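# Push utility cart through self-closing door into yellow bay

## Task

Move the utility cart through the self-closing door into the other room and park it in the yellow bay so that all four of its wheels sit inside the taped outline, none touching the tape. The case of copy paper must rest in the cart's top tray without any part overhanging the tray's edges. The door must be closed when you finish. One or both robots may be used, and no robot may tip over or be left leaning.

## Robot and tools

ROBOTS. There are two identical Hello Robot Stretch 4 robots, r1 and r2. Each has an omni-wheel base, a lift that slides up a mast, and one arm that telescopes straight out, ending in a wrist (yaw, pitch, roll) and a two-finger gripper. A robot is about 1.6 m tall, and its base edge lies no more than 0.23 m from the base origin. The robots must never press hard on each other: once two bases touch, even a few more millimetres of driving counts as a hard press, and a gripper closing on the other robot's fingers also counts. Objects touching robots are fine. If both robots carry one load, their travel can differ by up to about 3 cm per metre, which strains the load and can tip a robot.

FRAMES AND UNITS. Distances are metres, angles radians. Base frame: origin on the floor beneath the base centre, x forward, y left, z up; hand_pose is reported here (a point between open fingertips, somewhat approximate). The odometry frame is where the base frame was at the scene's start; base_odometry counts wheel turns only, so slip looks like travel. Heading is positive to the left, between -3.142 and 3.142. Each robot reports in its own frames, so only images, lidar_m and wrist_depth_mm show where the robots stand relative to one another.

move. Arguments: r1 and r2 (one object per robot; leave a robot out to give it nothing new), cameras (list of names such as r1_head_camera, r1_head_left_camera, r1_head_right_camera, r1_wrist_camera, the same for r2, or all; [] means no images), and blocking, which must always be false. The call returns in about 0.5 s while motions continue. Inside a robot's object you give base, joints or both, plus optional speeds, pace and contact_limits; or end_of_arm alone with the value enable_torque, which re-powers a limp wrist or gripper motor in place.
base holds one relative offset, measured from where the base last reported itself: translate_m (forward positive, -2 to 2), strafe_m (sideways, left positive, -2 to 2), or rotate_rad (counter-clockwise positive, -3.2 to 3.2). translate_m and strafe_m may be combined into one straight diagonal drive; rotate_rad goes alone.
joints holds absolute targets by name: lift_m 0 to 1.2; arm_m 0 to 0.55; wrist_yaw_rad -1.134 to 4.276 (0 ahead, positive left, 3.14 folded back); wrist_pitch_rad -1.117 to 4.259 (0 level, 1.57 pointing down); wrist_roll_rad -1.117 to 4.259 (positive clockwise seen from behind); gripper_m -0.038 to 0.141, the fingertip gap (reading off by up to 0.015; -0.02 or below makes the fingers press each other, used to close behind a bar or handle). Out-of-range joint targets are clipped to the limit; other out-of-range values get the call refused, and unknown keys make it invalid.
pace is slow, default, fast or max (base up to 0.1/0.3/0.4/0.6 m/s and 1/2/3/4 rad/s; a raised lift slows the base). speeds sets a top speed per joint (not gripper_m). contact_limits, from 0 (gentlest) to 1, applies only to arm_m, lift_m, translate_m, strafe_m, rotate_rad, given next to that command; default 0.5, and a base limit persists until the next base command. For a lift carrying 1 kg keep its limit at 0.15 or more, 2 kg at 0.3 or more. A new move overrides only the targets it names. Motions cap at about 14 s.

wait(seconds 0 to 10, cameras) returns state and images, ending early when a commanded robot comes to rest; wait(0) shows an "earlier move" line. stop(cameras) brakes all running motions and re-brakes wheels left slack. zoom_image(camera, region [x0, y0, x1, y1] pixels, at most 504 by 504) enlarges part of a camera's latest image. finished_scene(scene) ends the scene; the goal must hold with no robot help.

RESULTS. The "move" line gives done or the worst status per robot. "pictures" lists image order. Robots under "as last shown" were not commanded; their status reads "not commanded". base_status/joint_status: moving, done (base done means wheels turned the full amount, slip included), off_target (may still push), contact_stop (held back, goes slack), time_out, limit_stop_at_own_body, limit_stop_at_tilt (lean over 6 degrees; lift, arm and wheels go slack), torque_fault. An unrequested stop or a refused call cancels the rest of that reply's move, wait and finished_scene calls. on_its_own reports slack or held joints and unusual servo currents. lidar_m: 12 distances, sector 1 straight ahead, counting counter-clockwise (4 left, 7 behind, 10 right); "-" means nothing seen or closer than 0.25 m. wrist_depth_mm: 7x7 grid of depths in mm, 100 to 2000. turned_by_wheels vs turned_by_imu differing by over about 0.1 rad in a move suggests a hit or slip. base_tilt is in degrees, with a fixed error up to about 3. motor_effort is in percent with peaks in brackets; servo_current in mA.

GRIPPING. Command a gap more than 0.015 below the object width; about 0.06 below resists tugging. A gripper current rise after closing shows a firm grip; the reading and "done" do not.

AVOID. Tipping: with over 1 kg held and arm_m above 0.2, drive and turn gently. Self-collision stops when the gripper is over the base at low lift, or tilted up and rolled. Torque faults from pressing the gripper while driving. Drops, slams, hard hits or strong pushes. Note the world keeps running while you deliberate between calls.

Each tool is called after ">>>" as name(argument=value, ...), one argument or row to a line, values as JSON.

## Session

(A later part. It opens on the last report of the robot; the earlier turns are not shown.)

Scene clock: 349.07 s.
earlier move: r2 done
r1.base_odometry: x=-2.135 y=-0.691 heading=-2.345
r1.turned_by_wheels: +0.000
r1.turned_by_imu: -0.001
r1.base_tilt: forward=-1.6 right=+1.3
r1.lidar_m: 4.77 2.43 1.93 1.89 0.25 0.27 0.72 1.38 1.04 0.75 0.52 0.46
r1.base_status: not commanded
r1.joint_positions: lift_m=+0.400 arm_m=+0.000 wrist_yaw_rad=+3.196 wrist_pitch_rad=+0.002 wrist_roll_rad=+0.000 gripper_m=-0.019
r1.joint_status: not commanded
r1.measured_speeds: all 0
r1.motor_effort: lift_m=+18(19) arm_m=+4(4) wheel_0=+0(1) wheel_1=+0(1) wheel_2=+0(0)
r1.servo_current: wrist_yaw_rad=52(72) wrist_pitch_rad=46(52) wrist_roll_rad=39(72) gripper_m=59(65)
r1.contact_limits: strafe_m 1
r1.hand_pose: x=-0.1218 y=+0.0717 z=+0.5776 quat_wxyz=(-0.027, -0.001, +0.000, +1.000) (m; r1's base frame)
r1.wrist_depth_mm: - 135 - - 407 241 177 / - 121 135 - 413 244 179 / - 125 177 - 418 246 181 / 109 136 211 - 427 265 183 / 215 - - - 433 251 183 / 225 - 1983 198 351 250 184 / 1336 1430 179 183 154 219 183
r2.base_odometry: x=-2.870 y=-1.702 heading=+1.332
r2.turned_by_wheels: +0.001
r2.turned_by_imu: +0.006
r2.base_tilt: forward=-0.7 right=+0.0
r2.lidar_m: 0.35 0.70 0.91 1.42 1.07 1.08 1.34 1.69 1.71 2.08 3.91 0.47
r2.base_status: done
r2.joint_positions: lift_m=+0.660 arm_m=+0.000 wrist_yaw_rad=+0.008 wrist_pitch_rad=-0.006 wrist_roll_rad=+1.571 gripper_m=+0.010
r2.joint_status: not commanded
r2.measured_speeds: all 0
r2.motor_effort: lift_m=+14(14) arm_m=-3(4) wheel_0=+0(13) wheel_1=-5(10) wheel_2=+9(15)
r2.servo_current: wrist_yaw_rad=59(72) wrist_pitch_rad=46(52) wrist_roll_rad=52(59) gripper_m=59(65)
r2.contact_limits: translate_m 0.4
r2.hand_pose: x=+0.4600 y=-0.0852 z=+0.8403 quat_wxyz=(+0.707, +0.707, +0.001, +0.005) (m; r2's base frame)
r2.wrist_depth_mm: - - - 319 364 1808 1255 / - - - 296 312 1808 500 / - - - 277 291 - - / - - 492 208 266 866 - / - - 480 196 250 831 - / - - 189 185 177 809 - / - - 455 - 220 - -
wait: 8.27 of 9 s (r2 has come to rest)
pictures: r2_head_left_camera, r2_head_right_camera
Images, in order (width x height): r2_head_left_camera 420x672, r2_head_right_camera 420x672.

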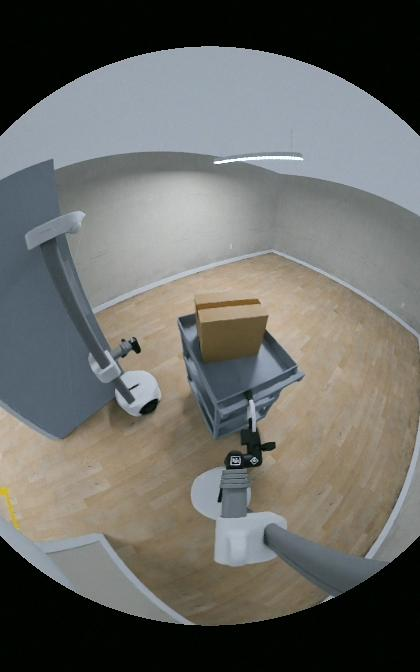

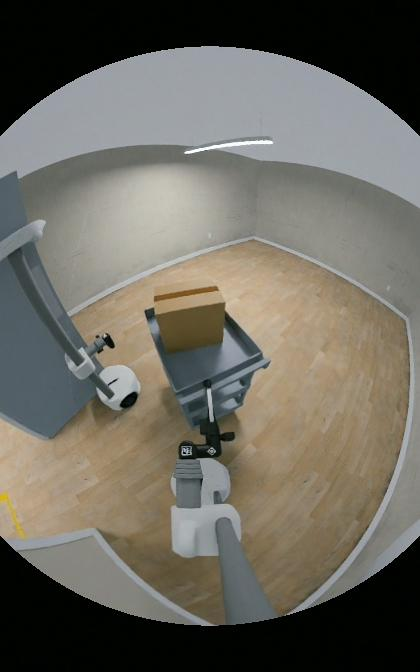

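>>> move(
  blocking=false,
  r2={"base":{"strafe_m":0.4},"contact_limits":{"strafe_m":0.4},"pace":"slow"},
  cameras=[],
)

>>> wait(
  seconds=6,
  cameras=[],
)

>>> move(
  blocking=false,
  r2={"base":{"rotate_rad":-0.45},"pace":"slow"},
  cameras=[],
)

>>> wait(
  seconds=3,
  cameras=["r2_head_left_camera","r2_head_right_camera"],
)

Scene clock: 359.23 s.
move: r2 moving
r1: as last shown
r1.turned_by_imu: +0.000
r1.lidar_m: 4.77 2.43 1.94 1.91 0.25 0.26 0.71 1.38 1.04 0.77 0.49 0.46
r1.motor_effort: lift_m=+18(19) arm_m=+4(4) wheel_0=+0(1) wheel_1=+0(0) wheel_2=+0(0)
r1.servo_current: wrist_yaw_rad=46(72) wrist_pitch_rad=46(46) wrist_roll_rad=33(65) gripper_m=52(59)
r1.contact_limits: strafe_m 1
r1.wrist_depth_mm: - 135 - - 404 241 177 / - 121 135 - 415 244 179 / - 125 177 - 418 246 182 / 109 135 212 - 427 266 183 / 214 - - - 433 249 183 / 226 - 1863 198 349 250 184 / 1308 1430 179 184 154 219 183
r2.base_odometry: x=-2.884 y=-1.699 heading=+1.332
r2.turned_by_wheels: +0.000
r2.turned_by_imu: +0.000
r2.base_tilt: forward=-0.7 right=+0.1
r2.lidar_m: 0.32 0.74 0.91 1.42 1.07 1.06 1.33 1.71 1.71 2.11 3.95 0.48
r2.base_status: strafe_m moving
r2.joint_positions: lift_m=+0.660 arm_m=+0.000 wrist_yaw_rad=+0.003 wrist_pitch_rad=-0.006 wrist_roll_rad=+1.571 gripper_m=+0.010
r2.joint_status: not commanded
r2.measured_speeds: translate_m=+0.000 strafe_m=+0.056 rotate_rad=+0.001 lift_m=+0.000 arm_m=+0.000 wrist_yaw_rad=-0.027 wrist_pitch_rad=+0.000 wrist_roll_rad=+0.000
r2.motor_effort: lift_m=+13(14) arm_m=-4(4) wheel_0=-10(10) wheel_1=+9(9) wheel_2=-1(7)
r2.servo_current: wrist_yaw_rad=46(72) wrist_pitch_rad=52(52) wrist_roll_rad=52(52) gripper_m=52(65)
r2.contact_limits: strafe_m 0.4
r2.hand_pose: x=+0.4596 y=-0.0864 z=+0.8403 quat_wxyz=(+0.707, +0.707, -0.001, +0.003) (m; r2's base frame)
r2.wrist_depth_mm: - - - 320 368 1756 1255 / - - - 297 315 1808 508 / - - - 276 291 - - / - - 492 207 265 820 - / - - 484 202 249 842 - / - - 190 182 178 809 - / - - 455 - 220 - -
pictures: none
No camera images: "cameras" was empty.

Scene clock: 363.90 s.
earlier move: r2 done
r1.base_odometry: x=-2.135 y=-0.691 heading=-2.345
r1.turned_by_wheels: +0.000
r1.turned_by_imu: +0.000
r1.base_tilt: forward=-1.6 right=+1.3
r1.lidar_m: 4.75 2.40 1.94 1.91 0.25 0.25 0.70 1.40 0.66 0.39 0.36 0.40
r1.base_status: not commanded
r1.joint_positions: lift_m=+0.400 arm_m=+0.000 wrist_yaw_rad=+3.196 wrist_pitch_rad=+0.002 wrist_roll_rad=+0.000 gripper_m=-0.019
r1.joint_status: not commanded
r1.measured_speeds: all 0
r1.motor_effort: lift_m=+19(19) arm_m=+4(4) wheel_0=+0(1) wheel_1=+0(1) wheel_2=+0(0)
r1.servo_current: wrist_yaw_rad=46(72) wrist_pitch_rad=39(52) wrist_roll_rad=52(72) gripper_m=52(65)
r1.contact_limits: strafe_m 1
r1.hand_pose: x=-0.1218 y=+0.0717 z=+0.5776 quat_wxyz=(-0.027, -0.001, +0.000, +1.000) (m; r1's base frame)
r1.wrist_depth_mm: - 134 - - 404 241 178 / - 121 135 - 413 245 180 / - 125 177 - 415 245 182 / 109 136 212 - 427 266 183 / 215 - - - 433 249 183 / 226 - 1921 198 351 250 183 / 1336 1430 179 184 154 220 183
r2.base_odometry: x=-3.259 y=-1.608 heading=+1.332
r2.turned_by_wheels: +0.000
r2.turned_by_imu: -0.001
r2.base_tilt: forward=-0.6 right=+0.1
r2.lidar_m: 0.42 0.65 0.98 1.08 3.73 0.78 0.97 1.81 1.97 2.40 0.54 0.41
r2.base_status: done
r2.joint_positions: lift_m=+0.660 arm_m=+0.000 wrist_yaw_rad=-0.011 wrist_pitch_rad=-0.006 wrist_roll_rad=+1.571 gripper_m=+0.010
r2.joint_status: not commanded
r2.measured_speeds: all 0
r2.motor_effort: lift_m=+14(14) arm_m=-4(4) wheel_0=-6(16) wheel_1=+3(9) wheel_2=-3(7)
r2.servo_current: wrist_yaw_rad=72(85) wrist_pitch_rad=39(52) wrist_roll_rad=46(59) gripper_m=65(65)
r2.contact_limits: strafe_m 0.4
r2.hand_pose: x=+0.4583 y=-0.0906 z=+0.8403 quat_wxyz=(+0.707, +0.707, -0.006, -0.002) (m; r2's base frame)
r2.wrist_depth_mm: - 413 410 213 213 778 - / - 430 424 164 219 788 - / - 462 445 222 224 809 - / - - 473 229 228 831 - / - - 500 197 234 - - / - - 188 179 185 1661 500 / - - - - 243 1464 1229
wait: 4.67 of 6 s (r2 has come to rest)
pictures: none
No camera images: "cameras" was empty.

Scene clock: 364.40 s.
move: r2 moving
r1: as last shown
r1.base_tilt: forward=-1.6 right=+1.2
r1.lidar_m: 4.77 2.42 1.91 1.89 0.25 0.28 0.68 1.41 0.67 0.41 0.39 0.37
r1.motor_effort: lift_m=+18(19) arm_m=+4(4) wheel_0=+0(1) wheel_1=+0(1) wheel_2=+0(0)
r1.servo_current: wrist_yaw_rad=46(65) wrist_pitch_rad=46(46) wrist_roll_rad=52(59) gripper_m=52(59)
r1.contact_limits: strafe_m 1
r1.wrist_depth_mm: - 135 - - 407 241 177 / - 121 135 - 415 244 180 / - 125 177 - 418 246 181 / 109 136 212 - 424 265 182 / 215 - - - 430 249 183 / 225 - 1921 199 349 251 183 / 1308 1397 180 184 154 219 183
r2.base_odometry: x=-3.259 y=-1.608 heading=+1.208
r2.turned_by_wheels: -0.124
r2.turned_by_imu: -0.120
r2.base_tilt: forward=-0.7 right=+0.0
r2.lidar_m: 0.40 0.66 0.81 1.02 3.75 0.80 0.87 1.47 1.95 2.22 3.64 0.45
r2.base_status: rotate_rad moving
r2.joint_positions: lift_m=+0.660 arm_m=+0.000 wrist_yaw_rad=+0.008 wrist_pitch_rad=-0.006 wrist_roll_rad=+1.571 gripper_m=+0.010
r2.joint_status: not commanded
r2.measured_speeds: translate_m=+0.001 strafe_m=+0.000 rotate_rad=-0.492 lift_m=+0.000 arm_m=+0.000 wrist_yaw_rad=+0.012 wrist_pitch_rad=+0.000 wrist_roll_rad=+0.000
r2.motor_effort: lift_m=+13(14) arm_m=-3(4) wheel_0=+12(17) wheel_1=+9(10) wheel_2=+14(14)
r2.servo_current: wrist_yaw_rad=52(65) wrist_pitch_rad=52(52) wrist_roll_rad=65(65) gripper_m=65(65)
r2.hand_pose: x=+0.4600 y=-0.0850 z=+0.8403 quat_wxyz=(+0.707, +0.707, +0.001, +0.005) (m; r2's base frame)
r2.wrist_depth_mm: - - - 172 227 1983 - / - 445 436 230 229 809 - / - 462 452 232 232 809 - / - - 473 235 235 820 - / - - 496 211 236 - - / - - 187 180 183 1863 504 / - - - - 240 1863 1205
pictures: none
No camera images: "cameras" was empty.

Scene clock: 365.53 s.
earlier move: r2 done
r1.base_odometry: x=-2.135 y=-0.691 heading=-2.345
r1.turned_by_wheels: +0.000
r1.turned_by_imu: +0.000
r1.base_tilt: forward=-1.6 right=+1.3
r1.lidar_m: 4.76 2.43 1.92 1.89 0.25 0.27 0.70 1.39 0.66 0.53 0.42 0.43
r1.base_status: not commanded
r1.joint_positions: lift_m=+0.400 arm_m=+0.000 wrist_yaw_rad=+3.196 wrist_pitch_rad=+0.002 wrist_roll_rad=+0.000 gripper_m=-0.019
r1.joint_status: not commanded
r1.measured_speeds: all 0
r1.motor_effort: lift_m=+19(19) arm_m=+4(4) wheel_0=+0(1) wheel_1=+0(1) wheel_2=+0(0)
r1.servo_current: wrist_yaw_rad=52(72) wrist_pitch_rad=46(52) wrist_roll_rad=46(59) gripper_m=52(59)
r1.contact_limits: strafe_m 1
r1.hand_pose: x=-0.1218 y=+0.0717 z=+0.5776 quat_wxyz=(-0.027, -0.001, +0.000, +1.000) (m; r1's base frame)
r1.wrist_depth_mm: - 135 - - 407 241 178 / - 121 135 - 415 243 179 / - 125 177 - 418 246 182 / 109 136 211 - 427 266 182 / 215 - - - 427 250 183 / 225 - 1921 199 347 251 184 / 1308 1464 178 183 154 218 184
r2.base_odometry: x=-3.259 y=-1.608 heading=+0.883
r2.turned_by_wheels: -0.325
r2.turned_by_imu: -0.315
r2.base_tilt: forward=-0.7 right=+0.1
r2.lidar_m: 0.32 0.54 0.65 0.99 1.16 0.82 0.82 1.04 1.96 2.01 2.55 0.46
r2.base_status: done
r2.joint_positions: lift_m=+0.660 arm_m=+0.000 wrist_yaw_rad=+0.003 wrist_pitch_rad=-0.006 wrist_roll_rad=+1.571 gripper_m=+0.010
r2.joint_status: not commanded
r2.measured_speeds: all 0
r2.motor_effort: lift_m=+13(14) arm_m=-4(4) wheel_0=+6(17) wheel_1=+5(10) wheel_2=+2(19)
r2.servo_current: wrist_yaw_rad=46(78) wrist_pitch_rad=46(52) wrist_roll_rad=52(65) gripper_m=59(65)
r2.hand_pose: x=+0.4596 y=-0.0866 z=+0.8403 quat_wxyz=(+0.707, +0.707, -0.001, +0.003) (m; r2's base frame)
r2.wrist_depth_mm: - - - 355 379 377 375 / - - - 314 - 1808 480 / - - - 286 306 1921 - / - - - 213 274 798 - / - - 480 195 249 - - / - - 190 179 185 820 - / - - 442 - 211 - -
wait: 1.13 of 3 s (r2 has come to rest)
pictures: r2_head_left_camera, r2_head_right_camera
Images, in order (width x height): r2_head_left_camera 420x672, r2_head_right_camera 420x672.

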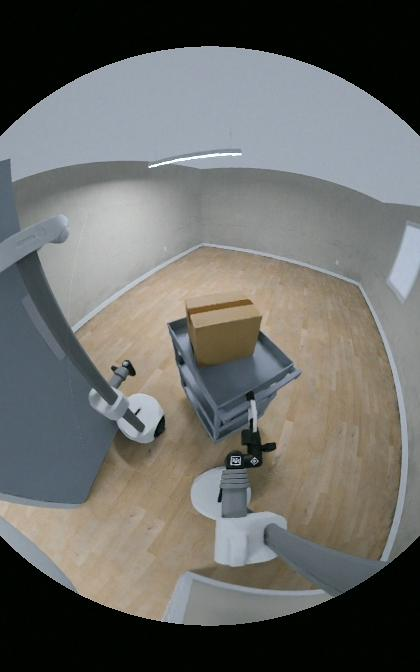

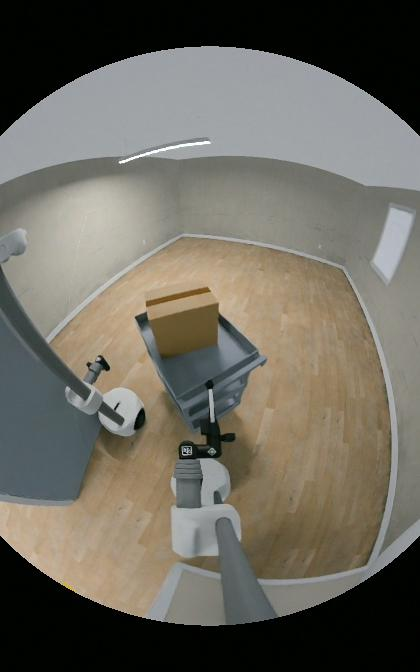

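>>> move(
  blocking=false,
  r2={"base":{"strafe_m":0.32},"contact_limits":{"strafe_m":0.4},"pace":"slow"},
  cameras=[],
)

>>> wait(
  seconds=6,
  cameras=["r2_head_camera","r2_head_left_camera","r2_head_right_camera"],
)

Scene clock: 372.40 s.
move: r2 moving
r1: as last shown
r1.lidar_m: 4.77 2.45 1.92 1.91 0.25 0.26 0.72 1.41 0.66 0.51 0.43 0.40
r1.motor_effort: lift_m=+19(19) arm_m=+4(4) wheel_0=+1(1) wheel_1=+0(1) wheel_2=+0(0)
r1.servo_current: wrist_yaw_rad=46(65) wrist_pitch_rad=46(52) wrist_roll_rad=33(52) gripper_m=52(59)
r1.contact_limits: strafe_m 1
r1.wrist_depth_mm: - 135 - - 410 240 178 / - 121 135 - 415 244 179 / - 125 177 - 418 245 182 / 109 135 211 - 427 266 182 / 214 - - - 433 250 184 / 225 - 1921 198 349 250 183 / 1336 1430 179 183 154 219 183
r2.base_odometry: x=-3.270 y=-1.599 heading=+0.883
r2.turned_by_wheels: +0.000
r2.turned_by_imu: +0.000
r2.base_tilt: forward=-0.7 right=+0.0
r2.lidar_m: 0.33 0.59 0.64 0.96 1.12 0.80 0.80 1.01 1.97 2.02 2.55 0.49
r2.base_status: strafe_m moving
r2.joint_positions: lift_m=+0.660 arm_m=+0.000 wrist_yaw_rad=-0.002 wrist_pitch_rad=-0.006 wrist_roll_rad=+1.571 gripper_m=+0.010
r2.joint_status: not commanded
r2.measured_speeds: translate_m=+0.000 strafe_m=+0.055 rotate_rad=-0.002 lift_m=+0.000 arm_m=+0.000 wrist_yaw_rad=-0.015 wrist_pitch_rad=+0.000 wrist_roll_rad=+0.000
r2.motor_effort: lift_m=+13(14) arm_m=-4(4) wheel_0=-9(9) wheel_1=+8(9) wheel_2=+1(2)
r2.servo_current: wrist_yaw_rad=46(52) wrist_pitch_rad=46(46) wrist_roll_rad=52(52) gripper_m=65(65)
r2.contact_limits: strafe_m 0.4
r2.hand_pose: x=+0.4591 y=-0.0880 z=+0.8403 quat_wxyz=(+0.707, +0.707, -0.003, +0.001) (m; r2's base frame)
r2.wrist_depth_mm: - - - 364 382 382 375 / - - - 317 - 1756 473 / - - - 287 309 1983 - / - - - 211 276 750 - / - - 480 194 248 - - / - - 189 178 185 831 - / - - 439 - 213 - -
pictures: none
No camera images: "cameras" was empty.

Scene clock: 376.23 s.
earlier move: r2 done
r1.base_odometry: x=-2.135 y=-0.691 heading=-2.345
r1.turned_by_wheels: +0.000
r1.turned_by_imu: +0.000
r1.base_tilt: forward=-1.6 right=+1.3
r1.lidar_m: 4.76 2.42 1.93 1.90 0.25 0.26 0.72 0.46 0.47 0.30 0.30 0.36
r1.base_status: not commanded
r1.joint_positions: lift_m=+0.400 arm_m=+0.000 wrist_yaw_rad=+3.196 wrist_pitch_rad=+0.002 wrist_roll_rad=+0.000 gripper_m=-0.019
r1.joint_status: not commanded
r1.measured_speeds: all 0
r1.motor_effort: lift_m=+19(19) arm_m=+4(4) wheel_0=+0(1) wheel_1=+1(1) wheel_2=+0(0)
r1.servo_current: wrist_yaw_rad=39(72) wrist_pitch_rad=39(52) wrist_roll_rad=46(65) gripper_m=52(65)
r1.contact_limits: strafe_m 1
r1.hand_pose: x=-0.1218 y=+0.0717 z=+0.5776 quat_wxyz=(-0.027, -0.001, +0.000, +1.000) (m; r1's base frame)
r1.wrist_depth_mm: - 135 - - 404 241 177 / - 121 135 - 415 245 180 / - 125 177 - 421 246 182 / 109 136 211 - 424 266 182 / 214 - - - 433 250 183 / 226 - 1983 198 349 250 183 / 1308 1430 179 183 154 219 183
r2.base_odometry: x=-3.506 y=-1.405 heading=+0.883
r2.turned_by_wheels: +0.000
r2.turned_by_imu: +0.000
r2.base_tilt: forward=-0.7 right=+0.0
r2.lidar_m: 0.41 0.43 0.48 0.69 0.79 3.61 0.76 0.86 1.87 2.27 2.89 0.43
r2.base_status: done
r2.joint_positions: lift_m=+0.660 arm_m=+0.000 wrist_yaw_rad=-0.010 wrist_pitch_rad=-0.006 wrist_roll_rad=+1.571 gripper_m=+0.010
r2.joint_status: not commanded
r2.measured_speeds: all 0
r2.motor_effort: lift_m=+13(14) arm_m=-4(4) wheel_0=-6(17) wheel_1=+3(9) wheel_2=-3(4)
r2.servo_current: wrist_yaw_rad=59(78) wrist_pitch_rad=46(52) wrist_roll_rad=33(59) gripper_m=59(65)
r2.contact_limits: strafe_m 0.4
r2.hand_pose: x=+0.4584 y=-0.0902 z=+0.8403 quat_wxyz=(+0.707, +0.707, -0.006, -0.001) (m; r2's base frame)
r2.wrist_depth_mm: - - - 178 236 1921 - / - - 442 236 235 788 - / - 462 449 236 236 820 - / - - 469 236 236 842 - / - - 484 198 236 820 - / - - 186 179 185 - - / - - - - - 1756 1229
wait: 3.83 of 6 s (r2 has come to rest)
pictures: r2_head_camera, r2_head_left_camera, r2_head_right_camera
Images, in order (width x height): r2_head_camera 420x560, r2_head_left_camera 420x672, r2_head_right_camera 420x672.

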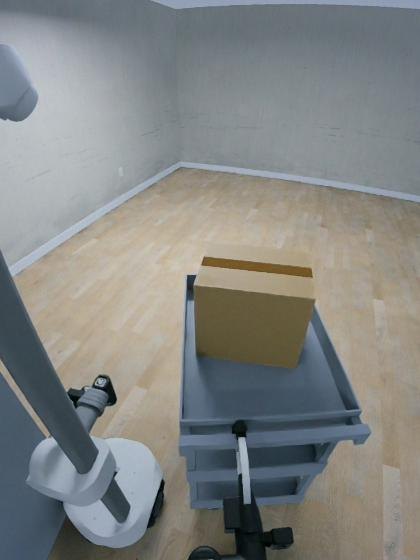

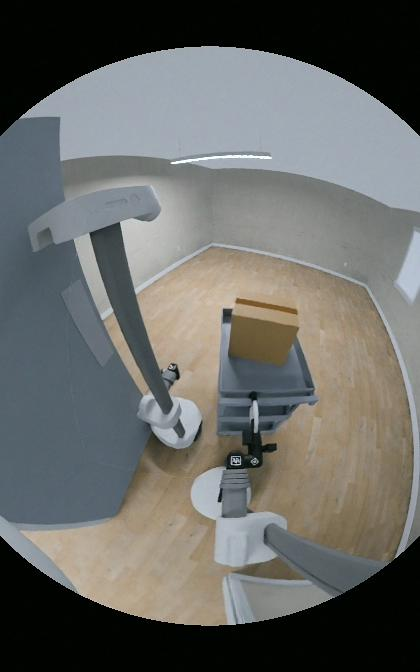

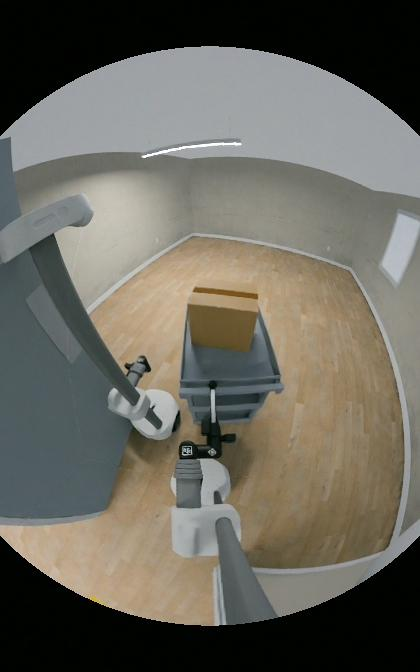

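>>> move(
  blocking=false,
  r2={"base":{"rotate_rad":-0.28},"pace":"slow"},
  cameras=[],
)

>>> wait(
  seconds=2,
  cameras=["r2_head_camera","r2_head_left_camera","r2_head_right_camera"],
)

Scene clock: 406.57 s.
move: r2 moving
r1: as last shown
r1.lidar_m: 4.77 2.42 1.93 1.90 0.25 0.26 0.72 0.46 0.44 0.32 0.30 0.38
r1.motor_effort: lift_m=+19(19) arm_m=+4(4) wheel_0=+0(1) wheel_1=+0(1) wheel_2=+0(0)
r1.servo_current: wrist_yaw_rad=52(52) wrist_pitch_rad=33(46) wrist_roll_rad=39(59) gripper_m=52(59)
r1.contact_limits: strafe_m 1
r1.wrist_depth_mm: - 135 - - 407 240 177 / - 121 135 - 413 244 180 / - 125 177 - 424 246 182 / 109 135 211 - 427 266 182 / 215 - - - 430 250 184 / 224 - 1921 198 347 251 183 / 1336 1397 179 183 154 219 183
r2.base_odometry: x=-3.506 y=-1.405 heading=+0.759
r2.turned_by_wheels: -0.124
r2.turned_by_imu: -0.119
r2.base_tilt: forward=-0.7 right=+0.0
r2.lidar_m: 0.38 0.46 0.46 0.67 0.73 3.61 0.79 0.80 1.41 2.26 2.65 0.43
r2.base_status: rotate_rad moving
r2.joint_positions: lift_m=+0.660 arm_m=+0.000 wrist_yaw_rad=+0.009 wrist_pitch_rad=-0.006 wrist_roll_rad=+1.571 gripper_m=+0.010
r2.joint_status: not commanded
r2.measured_speeds: translate_m=+0.002 strafe_m=+0.001 rotate_rad=-0.490 lift_m=+0.000 arm_m=+0.000 wrist_yaw_rad=+0.011 wrist_pitch_rad=+0.000 wrist_roll_rad=+0.000
r2.motor_effort: lift_m=+13(14) arm_m=-4(4) wheel_0=+11(14) wheel_1=+9(9) wheel_2=+14(14)
r2.servo_current: wrist_yaw_rad=59(72) wrist_pitch_rad=46(52) wrist_roll_rad=46(59) gripper_m=59(65)
r2.hand_pose: x=+0.4601 y=-0.0849 z=+0.8403 quat_wxyz=(+0.707, +0.707, +0.001, +0.005) (m; r2's base frame)
r2.wrist_depth_mm: - - - 193 252 1756 - / - - - 249 251 820 - / - 466 462 246 246 - - / - - 469 243 243 842 - / - - 484 202 240 831 - / - - 189 181 183 - - / - - - - - 1863 492
pictures: none
No camera images: "cameras" was empty.

Scene clock: 407.40 s.
earlier move: r2 done
r1.base_odometry: x=-2.135 y=-0.691 heading=-2.345
r1.turned_by_wheels: +0.000
r1.turned_by_imu: +0.000
r1.base_tilt: forward=-1.6 right=+1.3
r1.lidar_m: 4.76 2.41 1.94 1.91 0.25 0.27 0.68 0.46 0.46 0.36 0.36 0.39
r1.base_status: not commanded
r1.joint_positions: lift_m=+0.400 arm_m=+0.000 wrist_yaw_rad=+3.196 wrist_pitch_rad=+0.002 wrist_roll_rad=+0.000 gripper_m=-0.019
r1.joint_status: not commanded
r1.measured_speeds: all 0
r1.motor_effort: lift_m=+18(19) arm_m=+4(4) wheel_0=+0(1) wheel_1=+1(1) wheel_2=+0(0)
r1.servo_current: wrist_yaw_rad=46(59) wrist_pitch_rad=46(46) wrist_roll_rad=52(65) gripper_m=52(59)
r1.contact_limits: strafe_m 1
r1.hand_pose: x=-0.1218 y=+0.0717 z=+0.5776 quat_wxyz=(-0.027, -0.001, +0.000, +1.000) (m; r1's base frame)
r1.wrist_depth_mm: - 135 - - 407 241 178 / - 121 135 - 415 244 180 / - 125 177 - 421 246 182 / 109 136 212 - 424 267 182 / 214 - - - 433 250 183 / 226 - 1921 198 349 251 183 / 1308 1366 179 183 154 220 183
r2.base_odometry: x=-3.506 y=-1.405 heading=+0.605
r2.turned_by_wheels: -0.154
r2.turned_by_imu: -0.150
r2.base_tilt: forward=-0.7 right=+0.0
r2.lidar_m: 0.36 0.45 0.42 0.67 0.71 3.63 3.64 0.76 1.12 2.24 2.47 0.46
r2.base_status: done
r2.joint_positions: lift_m=+0.660 arm_m=+0.000 wrist_yaw_rad=+0.009 wrist_pitch_rad=-0.006 wrist_roll_rad=+1.571 gripper_m=+0.010
r2.joint_status: not commanded
r2.measured_speeds: all 0
r2.motor_effort: lift_m=+13(14) arm_m=-4(4) wheel_0=+10(14) wheel_1=+4(9) wheel_2=+7(16)
r2.servo_current: wrist_yaw_rad=59(72) wrist_pitch_rad=46(52) wrist_roll_rad=39(59) gripper_m=59(65)
r2.hand_pose: x=+0.4601 y=-0.0847 z=+0.8403 quat_wxyz=(+0.707, +0.707, +0.001, +0.005) (m; r2's base frame)
r2.wrist_depth_mm: - - - 310 345 1661 1182 / - - - 291 306 1863 488 / - - - 273 286 1983 - / - - 484 206 263 809 - / - - 473 202 248 831 - / - - 189 183 177 798 - / - - 455 - - - -
wait: 0.83 of 2 s (r2 has come to rest)
pictures: r2_head_camera, r2_head_left_camera, r2_head_right_camera
Images, in order (width x height): r2_head_camera 420x560, r2_head_left_camera 420x672, r2_head_right_camera 420x672.

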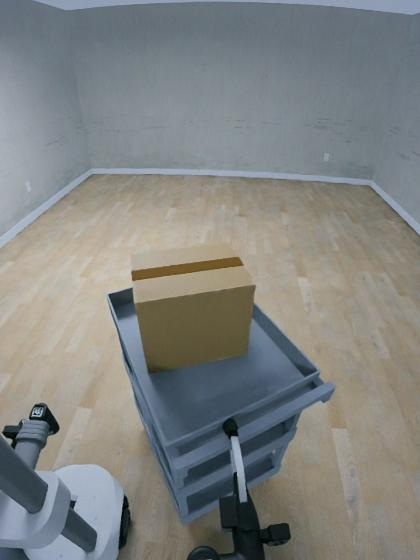

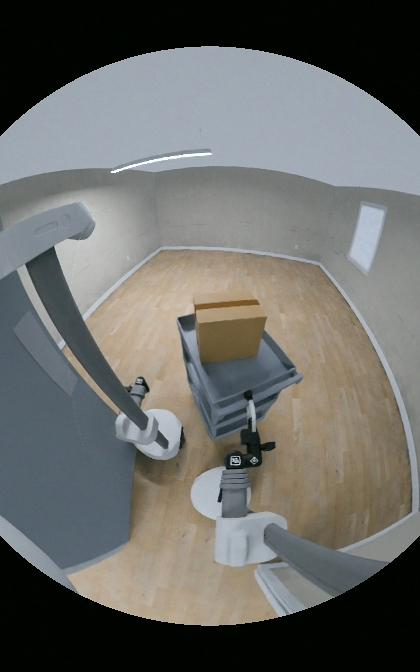

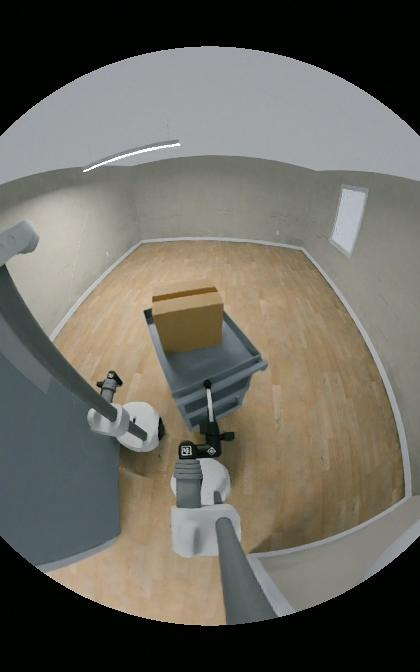

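>>> move(
  blocking=false,
  r2={"base":{"translate_m":-0.4,"strafe_m":0.11},"pace":"slow","contact_limits":{"translate_m":0.3}},
  cameras=[],
)

>>> wait(
  seconds=7,
  cameras=["r2_head_camera","r2_head_left_camera","r2_head_right_camera"],
)

Scene clock: 413.83 s.
move: r2 moving
r1: as last shown
r1.lidar_m: 4.76 2.40 1.94 1.90 0.25 0.26 0.68 0.45 0.46 0.36 0.34 0.38
r1.motor_effort: lift_m=+18(19) arm_m=+4(4) wheel_0=+0(0) wheel_1=+0(1) wheel_2=+0(0)
r1.servo_current: wrist_yaw_rad=46(59) wrist_pitch_rad=39(46) wrist_roll_rad=46(72) gripper_m=59(59)
r1.contact_limits: strafe_m 1
r1.wrist_depth_mm: - 135 - - 407 240 178 / - 121 135 - 413 244 179 / - 125 177 - 421 246 182 / 109 135 211 - 427 265 182 / 215 - - - 433 249 184 / 224 - 1983 198 347 250 184 / 1336 1430 179 183 154 219 183
r2.base_odometry: x=-3.518 y=-1.409 heading=+0.605
r2.turned_by_wheels: +0.000
r2.turned_by_imu: +0.001
r2.base_tilt: forward=-0.7 right=+0.1
r2.lidar_m: 0.35 0.47 0.45 0.66 0.69 3.65 3.63 0.77 1.09 2.26 2.47 0.48
r2.base_status: translate_m moving; strafe_m moving
r2.joint_positions: lift_m=+0.660 arm_m=+0.000 wrist_yaw_rad=+0.009 wrist_pitch_rad=-0.006 wrist_roll_rad=+1.571 gripper_m=+0.010
r2.joint_status: not commanded
r2.measured_speeds: translate_m=-0.049 strafe_m=+0.013 rotate_rad=-0.003 lift_m=+0.000 arm_m=+0.000 wrist_yaw_rad=+0.000 wrist_pitch_rad=+0.000 wrist_roll_rad=+0.000
r2.motor_effort: lift_m=+14(14) arm_m=-4(4) wheel_0=-4(7) wheel_1=-6(6) wheel_2=+15(16)
r2.servo_current: wrist_yaw_rad=59(72) wrist_pitch_rad=46(46) wrist_roll_rad=39(59) gripper_m=59(65)
r2.contact_limits: translate_m 0.3
r2.hand_pose: x=+0.4601 y=-0.0847 z=+0.8403 quat_wxyz=(+0.707, +0.707, +0.001, +0.005) (m; r2's base frame)
r2.wrist_depth_mm: - - - 312 349 1661 1205 / - - - 291 307 1808 500 / - - - 274 286 - - / - - 488 206 265 820 - / - - 477 202 248 831 - / - - 190 184 177 798 - / - - 455 - 221 - -
pictures: none
No camera images: "cameras" was empty.

Scene clock: 418.73 s.
earlier move: r2 done
r1.base_odometry: x=-2.135 y=-0.691 heading=-2.345
r1.turned_by_wheels: +0.000
r1.turned_by_imu: +0.000
r1.base_tilt: forward=-1.6 right=+1.3
r1.lidar_m: 4.76 2.42 1.94 1.91 0.25 0.27 0.69 0.49 0.30 0.26 0.27 4.71
r1.base_status: not commanded
r1.joint_positions: lift_m=+0.400 arm_m=+0.000 wrist_yaw_rad=+3.196 wrist_pitch_rad=+0.002 wrist_roll_rad=+0.000 gripper_m=-0.019
r1.joint_status: not commanded
r1.measured_speeds: all 0
r1.motor_effort: lift_m=+18(19) arm_m=+4(4) wheel_0=+0(1) wheel_1=+1(1) wheel_2=+0(0)
r1.servo_current: wrist_yaw_rad=65(72) wrist_pitch_rad=39(52) wrist_roll_rad=39(72) gripper_m=59(65)
r1.contact_limits: strafe_m 1
r1.hand_pose: x=-0.1218 y=+0.0717 z=+0.5776 quat_wxyz=(-0.027, -0.001, +0.000, +1.000) (m; r1's base frame)
r1.wrist_depth_mm: - 135 - - 407 240 178 / - 121 135 - 413 245 180 / - 125 177 - 421 246 182 / 109 135 212 - 427 264 182 / 215 - - - 430 249 183 / 225 1983 1921 198 349 251 183 / 891 946 179 183 154 218 183
r2.base_odometry: x=-3.898 y=-1.541 heading=+0.603
r2.turned_by_wheels: -0.001
r2.turned_by_imu: -0.003
r2.base_tilt: forward=-0.7 right=+0.1
r2.lidar_m: 0.38 0.69 0.57 0.54 0.57 3.24 3.20 0.56 0.51 2.01 2.52 0.46
r2.base_status: done
r2.joint_positions: lift_m=+0.660 arm_m=+0.000 wrist_yaw_rad=-0.005 wrist_pitch_rad=-0.006 wrist_roll_rad=+1.571 gripper_m=+0.010
r2.joint_status: not commanded
r2.measured_speeds: all 0
r2.motor_effort: lift_m=+14(14) arm_m=-4(4) wheel_0=-11(16) wheel_1=-7(9) wheel_2=+4(16)
r2.servo_current: wrist_yaw_rad=59(72) wrist_pitch_rad=52(52) wrist_roll_rad=46(65) gripper_m=65(65)
r2.contact_limits: translate_m 0.3
r2.hand_pose: x=+0.4589 y=-0.0887 z=+0.8403 quat_wxyz=(+0.707, +0.707, -0.004, +0.001) (m; r2's base frame)
r2.wrist_depth_mm: - - - 266 271 1808 - / - - - 259 264 1921 - / - - 473 253 255 - - / - - 480 246 248 798 - / - - 480 198 240 831 - / - - 188 180 185 - - / - - - - - - 488
wait: 4.90 of 7 s (r2 has come to rest)
pictures: r2_head_camera, r2_head_left_camera, r2_head_right_camera
Images, in order (width x height): r2_head_camera 420x560, r2_head_left_camera 420x672, r2_head_right_camera 420x672.

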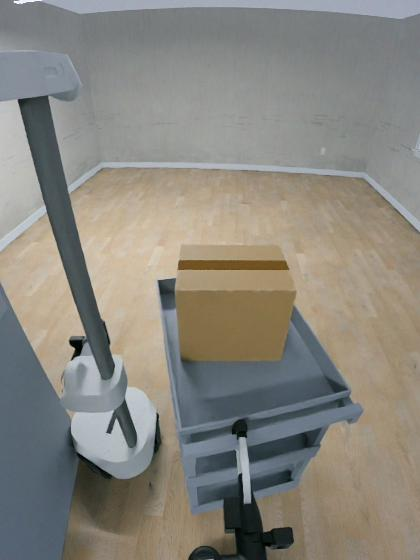

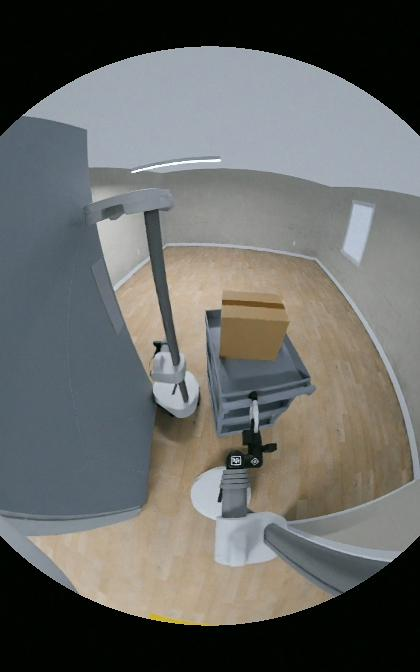

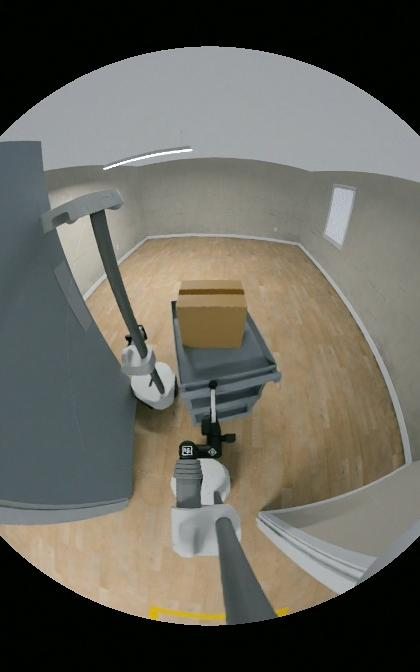

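>>> move(
  blocking=false,
  r2={"base":{"translate_m":-0.5},"pace":"slow","contact_limits":{"translate_m":0.3}},
  cameras=[],
)

>>> wait(
  seconds=7,
  cameras=["r2_head_camera","r2_head_right_camera"],
)

Scene clock: 423.30 s.
move: r2 moving
r1: as last shown
r1.lidar_m: 4.76 2.42 1.94 1.90 0.25 0.25 0.72 0.48 0.29 0.26 0.26 4.70
r1.motor_effort: lift_m=+18(19) arm_m=+4(4) wheel_0=+0(1) wheel_1=+0(1) wheel_2=+0(0)
r1.servo_current: wrist_yaw_rad=52(65) wrist_pitch_rad=52(52) wrist_roll_rad=39(59) gripper_m=52(59)
r1.contact_limits: strafe_m 1
r1.wrist_depth_mm: - 135 - - 407 241 177 / - 121 135 - 413 245 180 / - 125 177 - 418 247 182 / 109 136 211 - 427 267 182 / 215 - - - 433 250 183 / 227 1983 1921 198 349 251 183 / 878 931 179 183 154 220 183
r2.base_odometry: x=-3.908 y=-1.548 heading=+0.603
r2.turned_by_wheels: +0.000
r2.turned_by_imu: +0.000
r2.base_tilt: forward=-0.7 right=+0.1
r2.lidar_m: 0.37 0.71 0.58 0.54 0.59 3.23 3.19 0.59 0.50 1.91 2.53 0.46
r2.base_status: translate_m moving
r2.joint_positions: lift_m=+0.660 arm_m=+0.000 wrist_yaw_rad=-0.005 wrist_pitch_rad=-0.006 wrist_roll_rad=+1.571 gripper_m=+0.010
r2.joint_status: not commanded
r2.measured_speeds: translate_m=-0.048 strafe_m=+0.000 rotate_rad=+0.004 lift_m=+0.000 arm_m=+0.000 wrist_yaw_rad=+0.000 wrist_pitch_rad=+0.000 wrist_roll_rad=+0.000
r2.motor_effort: lift_m=+14(14) arm_m=-4(4) wheel_0=-6(15) wheel_1=-7(10) wheel_2=+9(10)
r2.servo_current: wrist_yaw_rad=52(52) wrist_pitch_rad=46(52) wrist_roll_rad=39(59) gripper_m=65(65)
r2.contact_limits: translate_m 0.3
r2.hand_pose: x=+0.4589 y=-0.0887 z=+0.8403 quat_wxyz=(+0.707, +0.707, -0.004, +0.001) (m; r2's base frame)
r2.wrist_depth_mm: - - - 267 270 1808 - / - - - 258 262 1983 - / - - 469 253 255 798 - / - - 477 246 249 831 - / - - 477 200 242 831 - / - - 189 182 183 798 - / - - - - - - 488
pictures: none
No camera images: "cameras" was empty.

Scene clock: 429.07 s.
earlier move: r2 done
r1.base_odometry: x=-2.135 y=-0.691 heading=-2.345
r1.turned_by_wheels: +0.000
r1.turned_by_imu: +0.000
r1.base_tilt: forward=-1.6 right=+1.3
r1.lidar_m: 4.77 2.40 1.93 1.91 0.25 0.26 0.67 0.47 0.41 2.83 3.10 4.68
r1.base_status: not commanded
r1.joint_positions: lift_m=+0.400 arm_m=+0.000 wrist_yaw_rad=+3.196 wrist_pitch_rad=+0.002 wrist_roll_rad=+0.000 gripper_m=-0.019
r1.joint_status: not commanded
r1.measured_speeds: all 0
r1.motor_effort: lift_m=+19(19) arm_m=+4(4) wheel_0=+0(1) wheel_1=+0(1) wheel_2=+0(0)
r1.servo_current: wrist_yaw_rad=59(72) wrist_pitch_rad=39(52) wrist_roll_rad=46(72) gripper_m=52(59)
r1.contact_limits: strafe_m 1
r1.hand_pose: x=-0.1218 y=+0.0717 z=+0.5776 quat_wxyz=(-0.027, -0.001, +0.000, +1.000) (m; r1's base frame)
r1.wrist_depth_mm: - 135 - - 404 241 177 / - 121 135 - 413 245 179 / - 125 177 - 421 247 181 / 109 135 212 - 424 266 182 / 137 1464 - - 433 250 183 / 224 1756 1281 199 347 250 183 / 221 1229 171 184 154 220 184
r2.base_odometry: x=-4.309 y=-1.825 heading=+0.604
r2.turned_by_wheels: +0.001
r2.turned_by_imu: +0.004
r2.base_tilt: forward=-0.7 right=+0.0
r2.lidar_m: 0.40 0.79 0.62 0.90 2.73 2.75 2.71 2.86 2.26 0.39 0.39 0.44
r2.base_status: done
r2.joint_positions: lift_m=+0.660 arm_m=+0.000 wrist_yaw_rad=+0.006 wrist_pitch_rad=-0.006 wrist_roll_rad=+1.571 gripper_m=+0.010
r2.joint_status: not commanded
r2.measured_speeds: all 0
r2.motor_effort: lift_m=+14(14) arm_m=-4(5) wheel_0=+0(15) wheel_1=-5(10) wheel_2=+11(16)
r2.servo_current: wrist_yaw_rad=39(65) wrist_pitch_rad=46(59) wrist_roll_rad=33(65) gripper_m=59(65)
r2.contact_limits: translate_m 0.3
r2.hand_pose: x=+0.4599 y=-0.0856 z=+0.8403 quat_wxyz=(+0.707, +0.707, +0.000, +0.004) (m; r2's base frame)
r2.wrist_depth_mm: - - - 174 231 1863 - / - - 445 234 233 798 - / - 466 455 236 234 809 - / - - 473 236 236 831 - / - - 488 212 238 831 - / - - 187 181 184 1863 500 / - 991 - - 239 1808 904
wait: 5.77 of 7 s (r2 has come to rest)
pictures: r2_head_camera, r2_head_right_camera
Images, in order (width x height): r2_head_camera 420x560, r2_head_right_camera 420x672.

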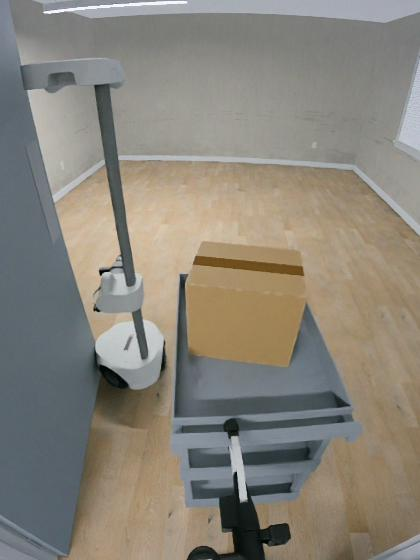

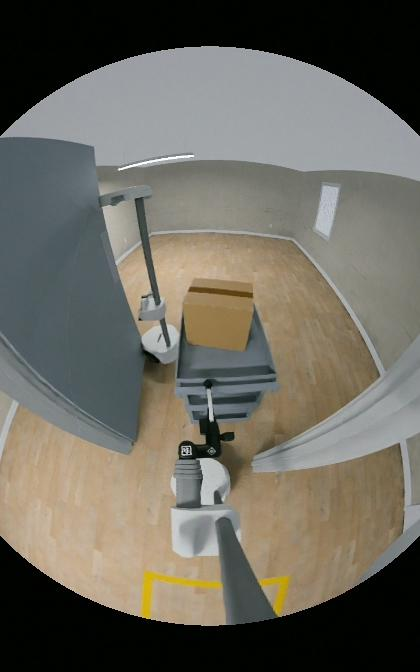

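>>> move(
  blocking=false,
  r2={"base":{"translate_m":-0.9},"pace":"slow","contact_limits":{"translate_m":0.3}},
  cameras=[],
)

>>> wait(
  seconds=10,
  cameras=["r2_head_camera","r2_head_right_camera","r2_head_left_camera"],
)

Scene clock: 434.17 s.
move: r2 moving
r1: as last shown
r1.lidar_m: 4.73 2.42 1.94 1.90 0.25 0.27 0.66 0.47 0.42 2.80 3.09 4.67
r1.servo_current: wrist_yaw_rad=59(65) wrist_pitch_rad=46(52) wrist_roll_rad=52(52) gripper_m=52(59)
r1.contact_limits: strafe_m 1
r1.wrist_depth_mm: - 134 - - 407 241 177 / - 121 135 - 413 244 180 / - 125 177 - 421 245 181 / 109 135 211 - 427 266 183 / 137 1499 - - 430 250 184 / 224 1808 1308 198 353 251 184 / 222 1229 179 183 154 218 183
r2.base_odometry: x=-4.319 y=-1.832 heading=+0.605
r2.turned_by_wheels: +0.001
r2.turned_by_imu: +0.001
r2.base_tilt: forward=-0.7 right=+0.1
r2.lidar_m: 0.40 0.82 0.61 0.96 2.71 2.72 2.68 2.85 2.27 0.40 0.38 0.43
r2.base_status: translate_m moving
r2.joint_positions: lift_m=+0.660 arm_m=+0.000 wrist_yaw_rad=+0.006 wrist_pitch_rad=-0.006 wrist_roll_rad=+1.571 gripper_m=+0.010
r2.joint_status: not commanded
r2.measured_speeds: translate_m=-0.048 strafe_m=+0.000 rotate_rad=+0.002 lift_m=+0.000 arm_m=+0.000 wrist_yaw_rad=+0.000 wrist_pitch_rad=+0.000 wrist_roll_rad=+0.000
r2.motor_effort: lift_m=+14(14) arm_m=-4(4) wheel_0=+0(6) wheel_1=-5(8) wheel_2=+15(16)
r2.servo_current: wrist_yaw_rad=52(65) wrist_pitch_rad=52(52) wrist_roll_rad=46(52) gripper_m=52(65)
r2.contact_limits: translate_m 0.3
r2.hand_pose: x=+0.4599 y=-0.0856 z=+0.8403 quat_wxyz=(+0.707, +0.707, +0.000, +0.004) (m; r2's base frame)
r2.wrist_depth_mm: - - - 175 231 1921 - / - - 439 233 232 820 - / - 466 452 235 235 820 - / - - 477 236 236 820 - / - - 492 211 238 842 - / - - 189 181 182 1863 500 / - 1008 - - 240 1808 917
pictures: none
No camera images: "cameras" was empty.

Scene clock: 443.93 s.
earlier move: r2 done
r1.base_odometry: x=-2.135 y=-0.691 heading=-2.345
r1.turned_by_wheels: +0.000
r1.turned_by_imu: -0.001
r1.base_tilt: forward=-1.6 right=+1.3
r1.lidar_m: 4.74 2.42 1.95 1.89 0.25 0.25 0.70 1.18 1.72 2.82 3.11 4.70
r1.base_status: not commanded
r1.joint_positions: lift_m=+0.400 arm_m=+0.000 wrist_yaw_rad=+3.196 wrist_pitch_rad=+0.002 wrist_roll_rad=+0.000 gripper_m=-0.019
r1.joint_status: not commanded
r1.measured_speeds: all 0
r1.motor_effort: lift_m=+18(19) arm_m=+4(4) wheel_0=+0(1) wheel_1=+0(1) wheel_2=+0(0)
r1.servo_current: wrist_yaw_rad=65(78) wrist_pitch_rad=46(52) wrist_roll_rad=39(78) gripper_m=59(65)
r1.contact_limits: strafe_m 1
r1.hand_pose: x=-0.1218 y=+0.0717 z=+0.5776 quat_wxyz=(-0.027, -0.001, +0.000, +1.000) (m; r1's base frame)
r1.wrist_depth_mm: - 135 - - 404 240 177 / - 121 135 - 413 244 180 / - 125 177 - 418 246 182 / 109 136 211 - 427 265 182 / 215 - - - 430 249 183 / 225 1863 186 199 347 250 183 / 1308 1255 179 183 154 219 184
r2.base_odometry: x=-5.049 y=-2.336 heading=+0.604
r2.turned_by_wheels: -0.001
r2.turned_by_imu: +0.003
r2.base_tilt: forward=-0.7 right=+0.0
r2.lidar_m: 0.36 1.25 1.66 2.62 2.29 1.85 1.80 2.00 2.14 2.10 1.26 0.47
r2.base_status: done
r2.joint_positions: lift_m=+0.660 arm_m=+0.000 wrist_yaw_rad=+0.003 wrist_pitch_rad=-0.006 wrist_roll_rad=+1.571 gripper_m=+0.010
r2.joint_status: not commanded
r2.measured_speeds: all 0
r2.motor_effort: lift_m=+13(14) arm_m=-4(4) wheel_0=-5(11) wheel_1=-5(9) wheel_2=+7(18)
r2.servo_current: wrist_yaw_rad=65(65) wrist_pitch_rad=46(52) wrist_roll_rad=52(65) gripper_m=72(72)
r2.contact_limits: translate_m 0.3
r2.hand_pose: x=+0.4596 y=-0.0866 z=+0.8403 quat_wxyz=(+0.707, +0.707, -0.001, +0.003) (m; r2's base frame)
r2.wrist_depth_mm: - - - 278 281 - - / - - - 267 274 1808 - / - - 477 258 263 798 - / - - 477 249 253 - - / - - 477 203 245 831 - / - - 189 183 177 798 - / - 140 473 - - - -
wait: 9.77 of 10 s (r2 has come to rest)
pictures: r2_head_camera, r2_head_left_camera, r2_head_right_camera
Images, in order (width x height): r2_head_camera 420x560, r2_head_left_camera 420x672, r2_head_right_camera 420x672.

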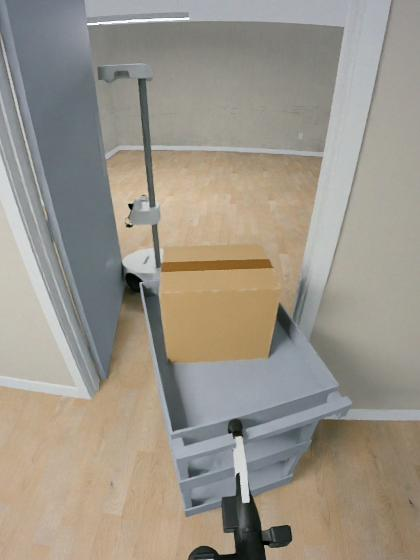

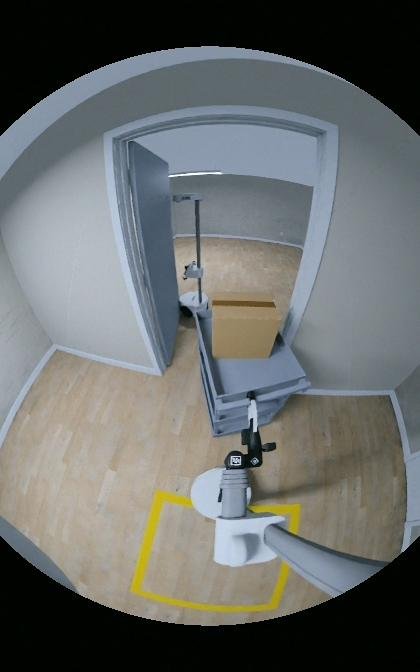

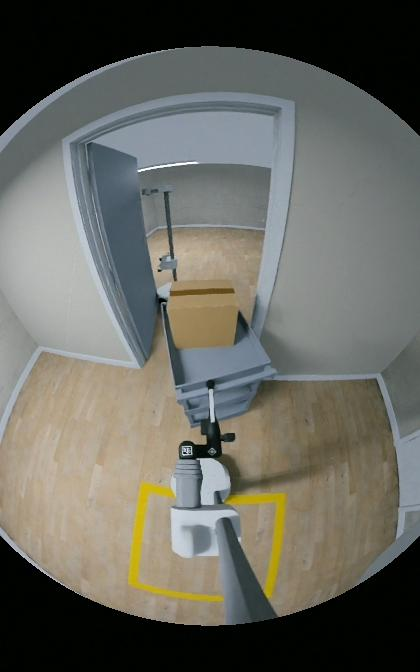

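>>> move(
  blocking=false,
  r2={"base":{"translate_m":-0.95},"pace":"slow","contact_limits":{"translate_m":0.3}},
  cameras=[],
)

>>> wait(
  seconds=10,
  cameras=["r2_head_camera","r2_head_right_camera","r2_head_left_camera"],
)

Scene clock: 450.53 s.
move: r2 moving
r1: as last shown
r1.turned_by_imu: +0.000
r1.lidar_m: 4.76 2.43 1.92 1.89 0.25 0.26 0.69 1.19 1.72 2.83 3.08 4.70
r1.motor_effort: lift_m=+19(19) arm_m=+4(4) wheel_0=+0(1) wheel_1=+0(1) wheel_2=+0(0)
r1.servo_current: wrist_yaw_rad=33(59) wrist_pitch_rad=39(46) wrist_roll_rad=59(65) gripper_m=52(59)
r1.contact_limits: strafe_m 1
r1.wrist_depth_mm: - 135 - - 404 241 178 / - 121 135 - 415 243 180 / - 125 177 - 421 245 182 / 109 135 211 - 427 266 182 / 216 - - - 433 249 183 / 225 1808 186 198 351 250 184 / 1308 1229 179 183 154 220 183
r2.base_odometry: x=-5.060 y=-2.343 heading=+0.603
r2.turned_by_wheels: +0.000
r2.turned_by_imu: +0.000
r2.base_tilt: forward=-0.6 right=+0.1
r2.lidar_m: 0.38 1.25 1.68 2.62 2.31 1.83 1.80 1.98 2.14 2.11 1.30 0.46
r2.base_status: translate_m moving
r2.joint_positions: lift_m=+0.660 arm_m=+0.000 wrist_yaw_rad=+0.003 wrist_pitch_rad=-0.006 wrist_roll_rad=+1.571 gripper_m=+0.010
r2.joint_status: not commanded
r2.measured_speeds: translate_m=-0.047 strafe_m=+0.000 rotate_rad=+0.000 lift_m=+0.000 arm_m=+0.000 wrist_yaw_rad=+0.000 wrist_pitch_rad=+0.000 wrist_roll_rad=+0.000
r2.motor_effort: lift_m=+13(14) arm_m=-4(4) wheel_0=-11(11) wheel_1=-7(8) wheel_2=+11(13)
r2.servo_current: wrist_yaw_rad=46(59) wrist_pitch_rad=46(52) wrist_roll_rad=52(52) gripper_m=65(65)
r2.contact_limits: translate_m 0.3
r2.hand_pose: x=+0.4596 y=-0.0866 z=+0.8403 quat_wxyz=(+0.707, +0.707, -0.001, +0.003) (m; r2's base frame)
r2.wrist_depth_mm: - - - 278 282 - - / - - - 267 272 1808 - / - - 477 258 263 798 - / - - 484 249 254 - - / - - 473 202 245 831 - / - - 190 183 177 - - / - 140 480 - - - -
pictures: none
No camera images: "cameras" was empty.

Scene clock: 460.53 s.
earlier move: r2 moving
r1.base_odometry: x=-2.135 y=-0.691 heading=-2.345
r1.turned_by_wheels: +0.000
r1.turned_by_imu: -0.001
r1.base_tilt: forward=-1.6 right=+1.3
r1.lidar_m: 4.76 2.43 1.92 1.89 0.25 0.28 0.69 1.39 1.72 2.82 3.09 4.70
r1.base_status: not commanded
r1.joint_positions: lift_m=+0.400 arm_m=+0.000 wrist_yaw_rad=+3.196 wrist_pitch_rad=+0.002 wrist_roll_rad=+0.000 gripper_m=-0.019
r1.joint_status: not commanded
r1.measured_speeds: all 0
r1.motor_effort: lift_m=+18(19) arm_m=+4(4) wheel_0=+0(1) wheel_1=+1(1) wheel_2=+0(0)
r1.servo_current: wrist_yaw_rad=59(78) wrist_pitch_rad=46(52) wrist_roll_rad=26(78) gripper_m=52(65)
r1.contact_limits: strafe_m 1
r1.hand_pose: x=-0.1218 y=+0.0717 z=+0.5776 quat_wxyz=(-0.027, -0.001, +0.000, +1.000) (m; r1's base frame)
r1.wrist_depth_mm: - 135 - - 402 241 178 / - 121 135 - 415 244 180 / - 125 178 - 418 246 181 / 109 136 211 - 424 266 182 / 214 - - - 430 249 183 / 225 - 1921 198 349 250 183 / 1308 1430 180 183 154 219 183
r2.base_odometry: x=-5.831 y=-2.875 heading=+0.604
r2.turned_by_wheels: +0.001
r2.turned_by_imu: +0.004
r2.base_tilt: forward=-0.7 right=+0.1
r2.lidar_m: 0.31 0.41 2.78 2.29 1.13 0.87 0.87 0.97 1.46 1.95 2.18 0.48
r2.base_status: translate_m moving
r2.joint_positions: lift_m=+0.660 arm_m=+0.000 wrist_yaw_rad=+0.005 wrist_pitch_rad=-0.006 wrist_roll_rad=+1.571 gripper_m=+0.010
r2.joint_status: not commanded
r2.measured_speeds: translate_m=-0.001 strafe_m=+0.000 rotate_rad=+0.000 lift_m=+0.000 arm_m=+0.000 wrist_yaw_rad=+0.000 wrist_pitch_rad=+0.000 wrist_roll_rad=+0.000
r2.motor_effort: lift_m=+14(14) arm_m=-4(4) wheel_0=+0(13) wheel_1=-4(10) wheel_2=+8(14)
r2.servo_current: wrist_yaw_rad=52(65) wrist_pitch_rad=39(59) wrist_roll_rad=46(65) gripper_m=52(65)
r2.contact_limits: translate_m 0.3
r2.hand_pose: x=+0.4598 y=-0.0859 z=+0.8403 quat_wxyz=(+0.707, +0.707, +0.000, +0.004) (m; r2's base frame)
r2.wrist_depth_mm: - - - 377 - - 1205 / - - - 330 418 421 455 / 1708 - - 327 - 1808 496 / 1708 - - 283 315 - 569 / 1808 - 504 204 268 759 - / 1863 1808 189 181 182 831 - / - 139 433 - 215 - -
wait: 10.00 s; no rest
pictures: r2_head_camera, r2_head_left_camera, r2_head_right_camera
Images, in order (width x height): r2_head_camera 420x560, r2_head_left_camera 420x672, r2_head_right_camera 420x672.

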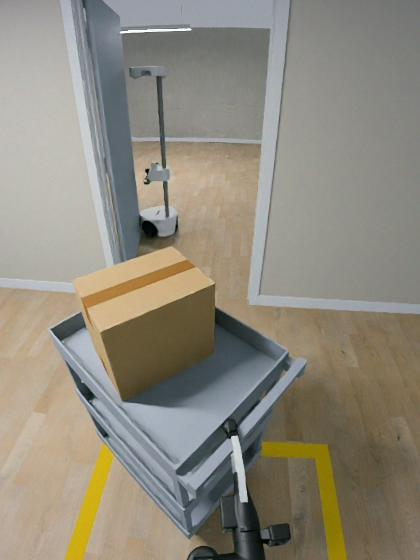

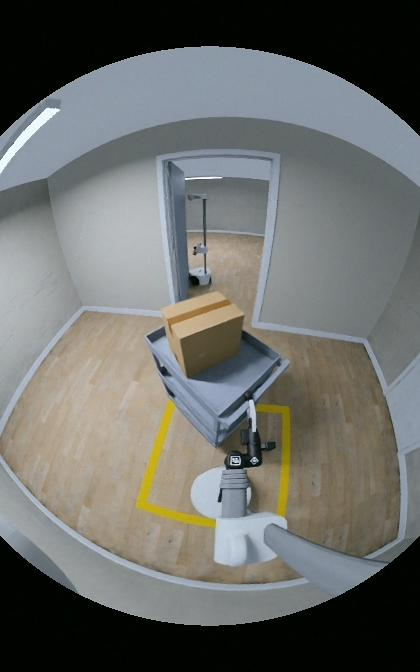

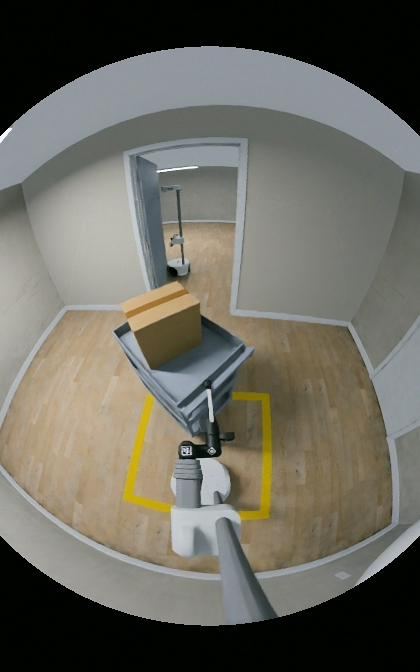

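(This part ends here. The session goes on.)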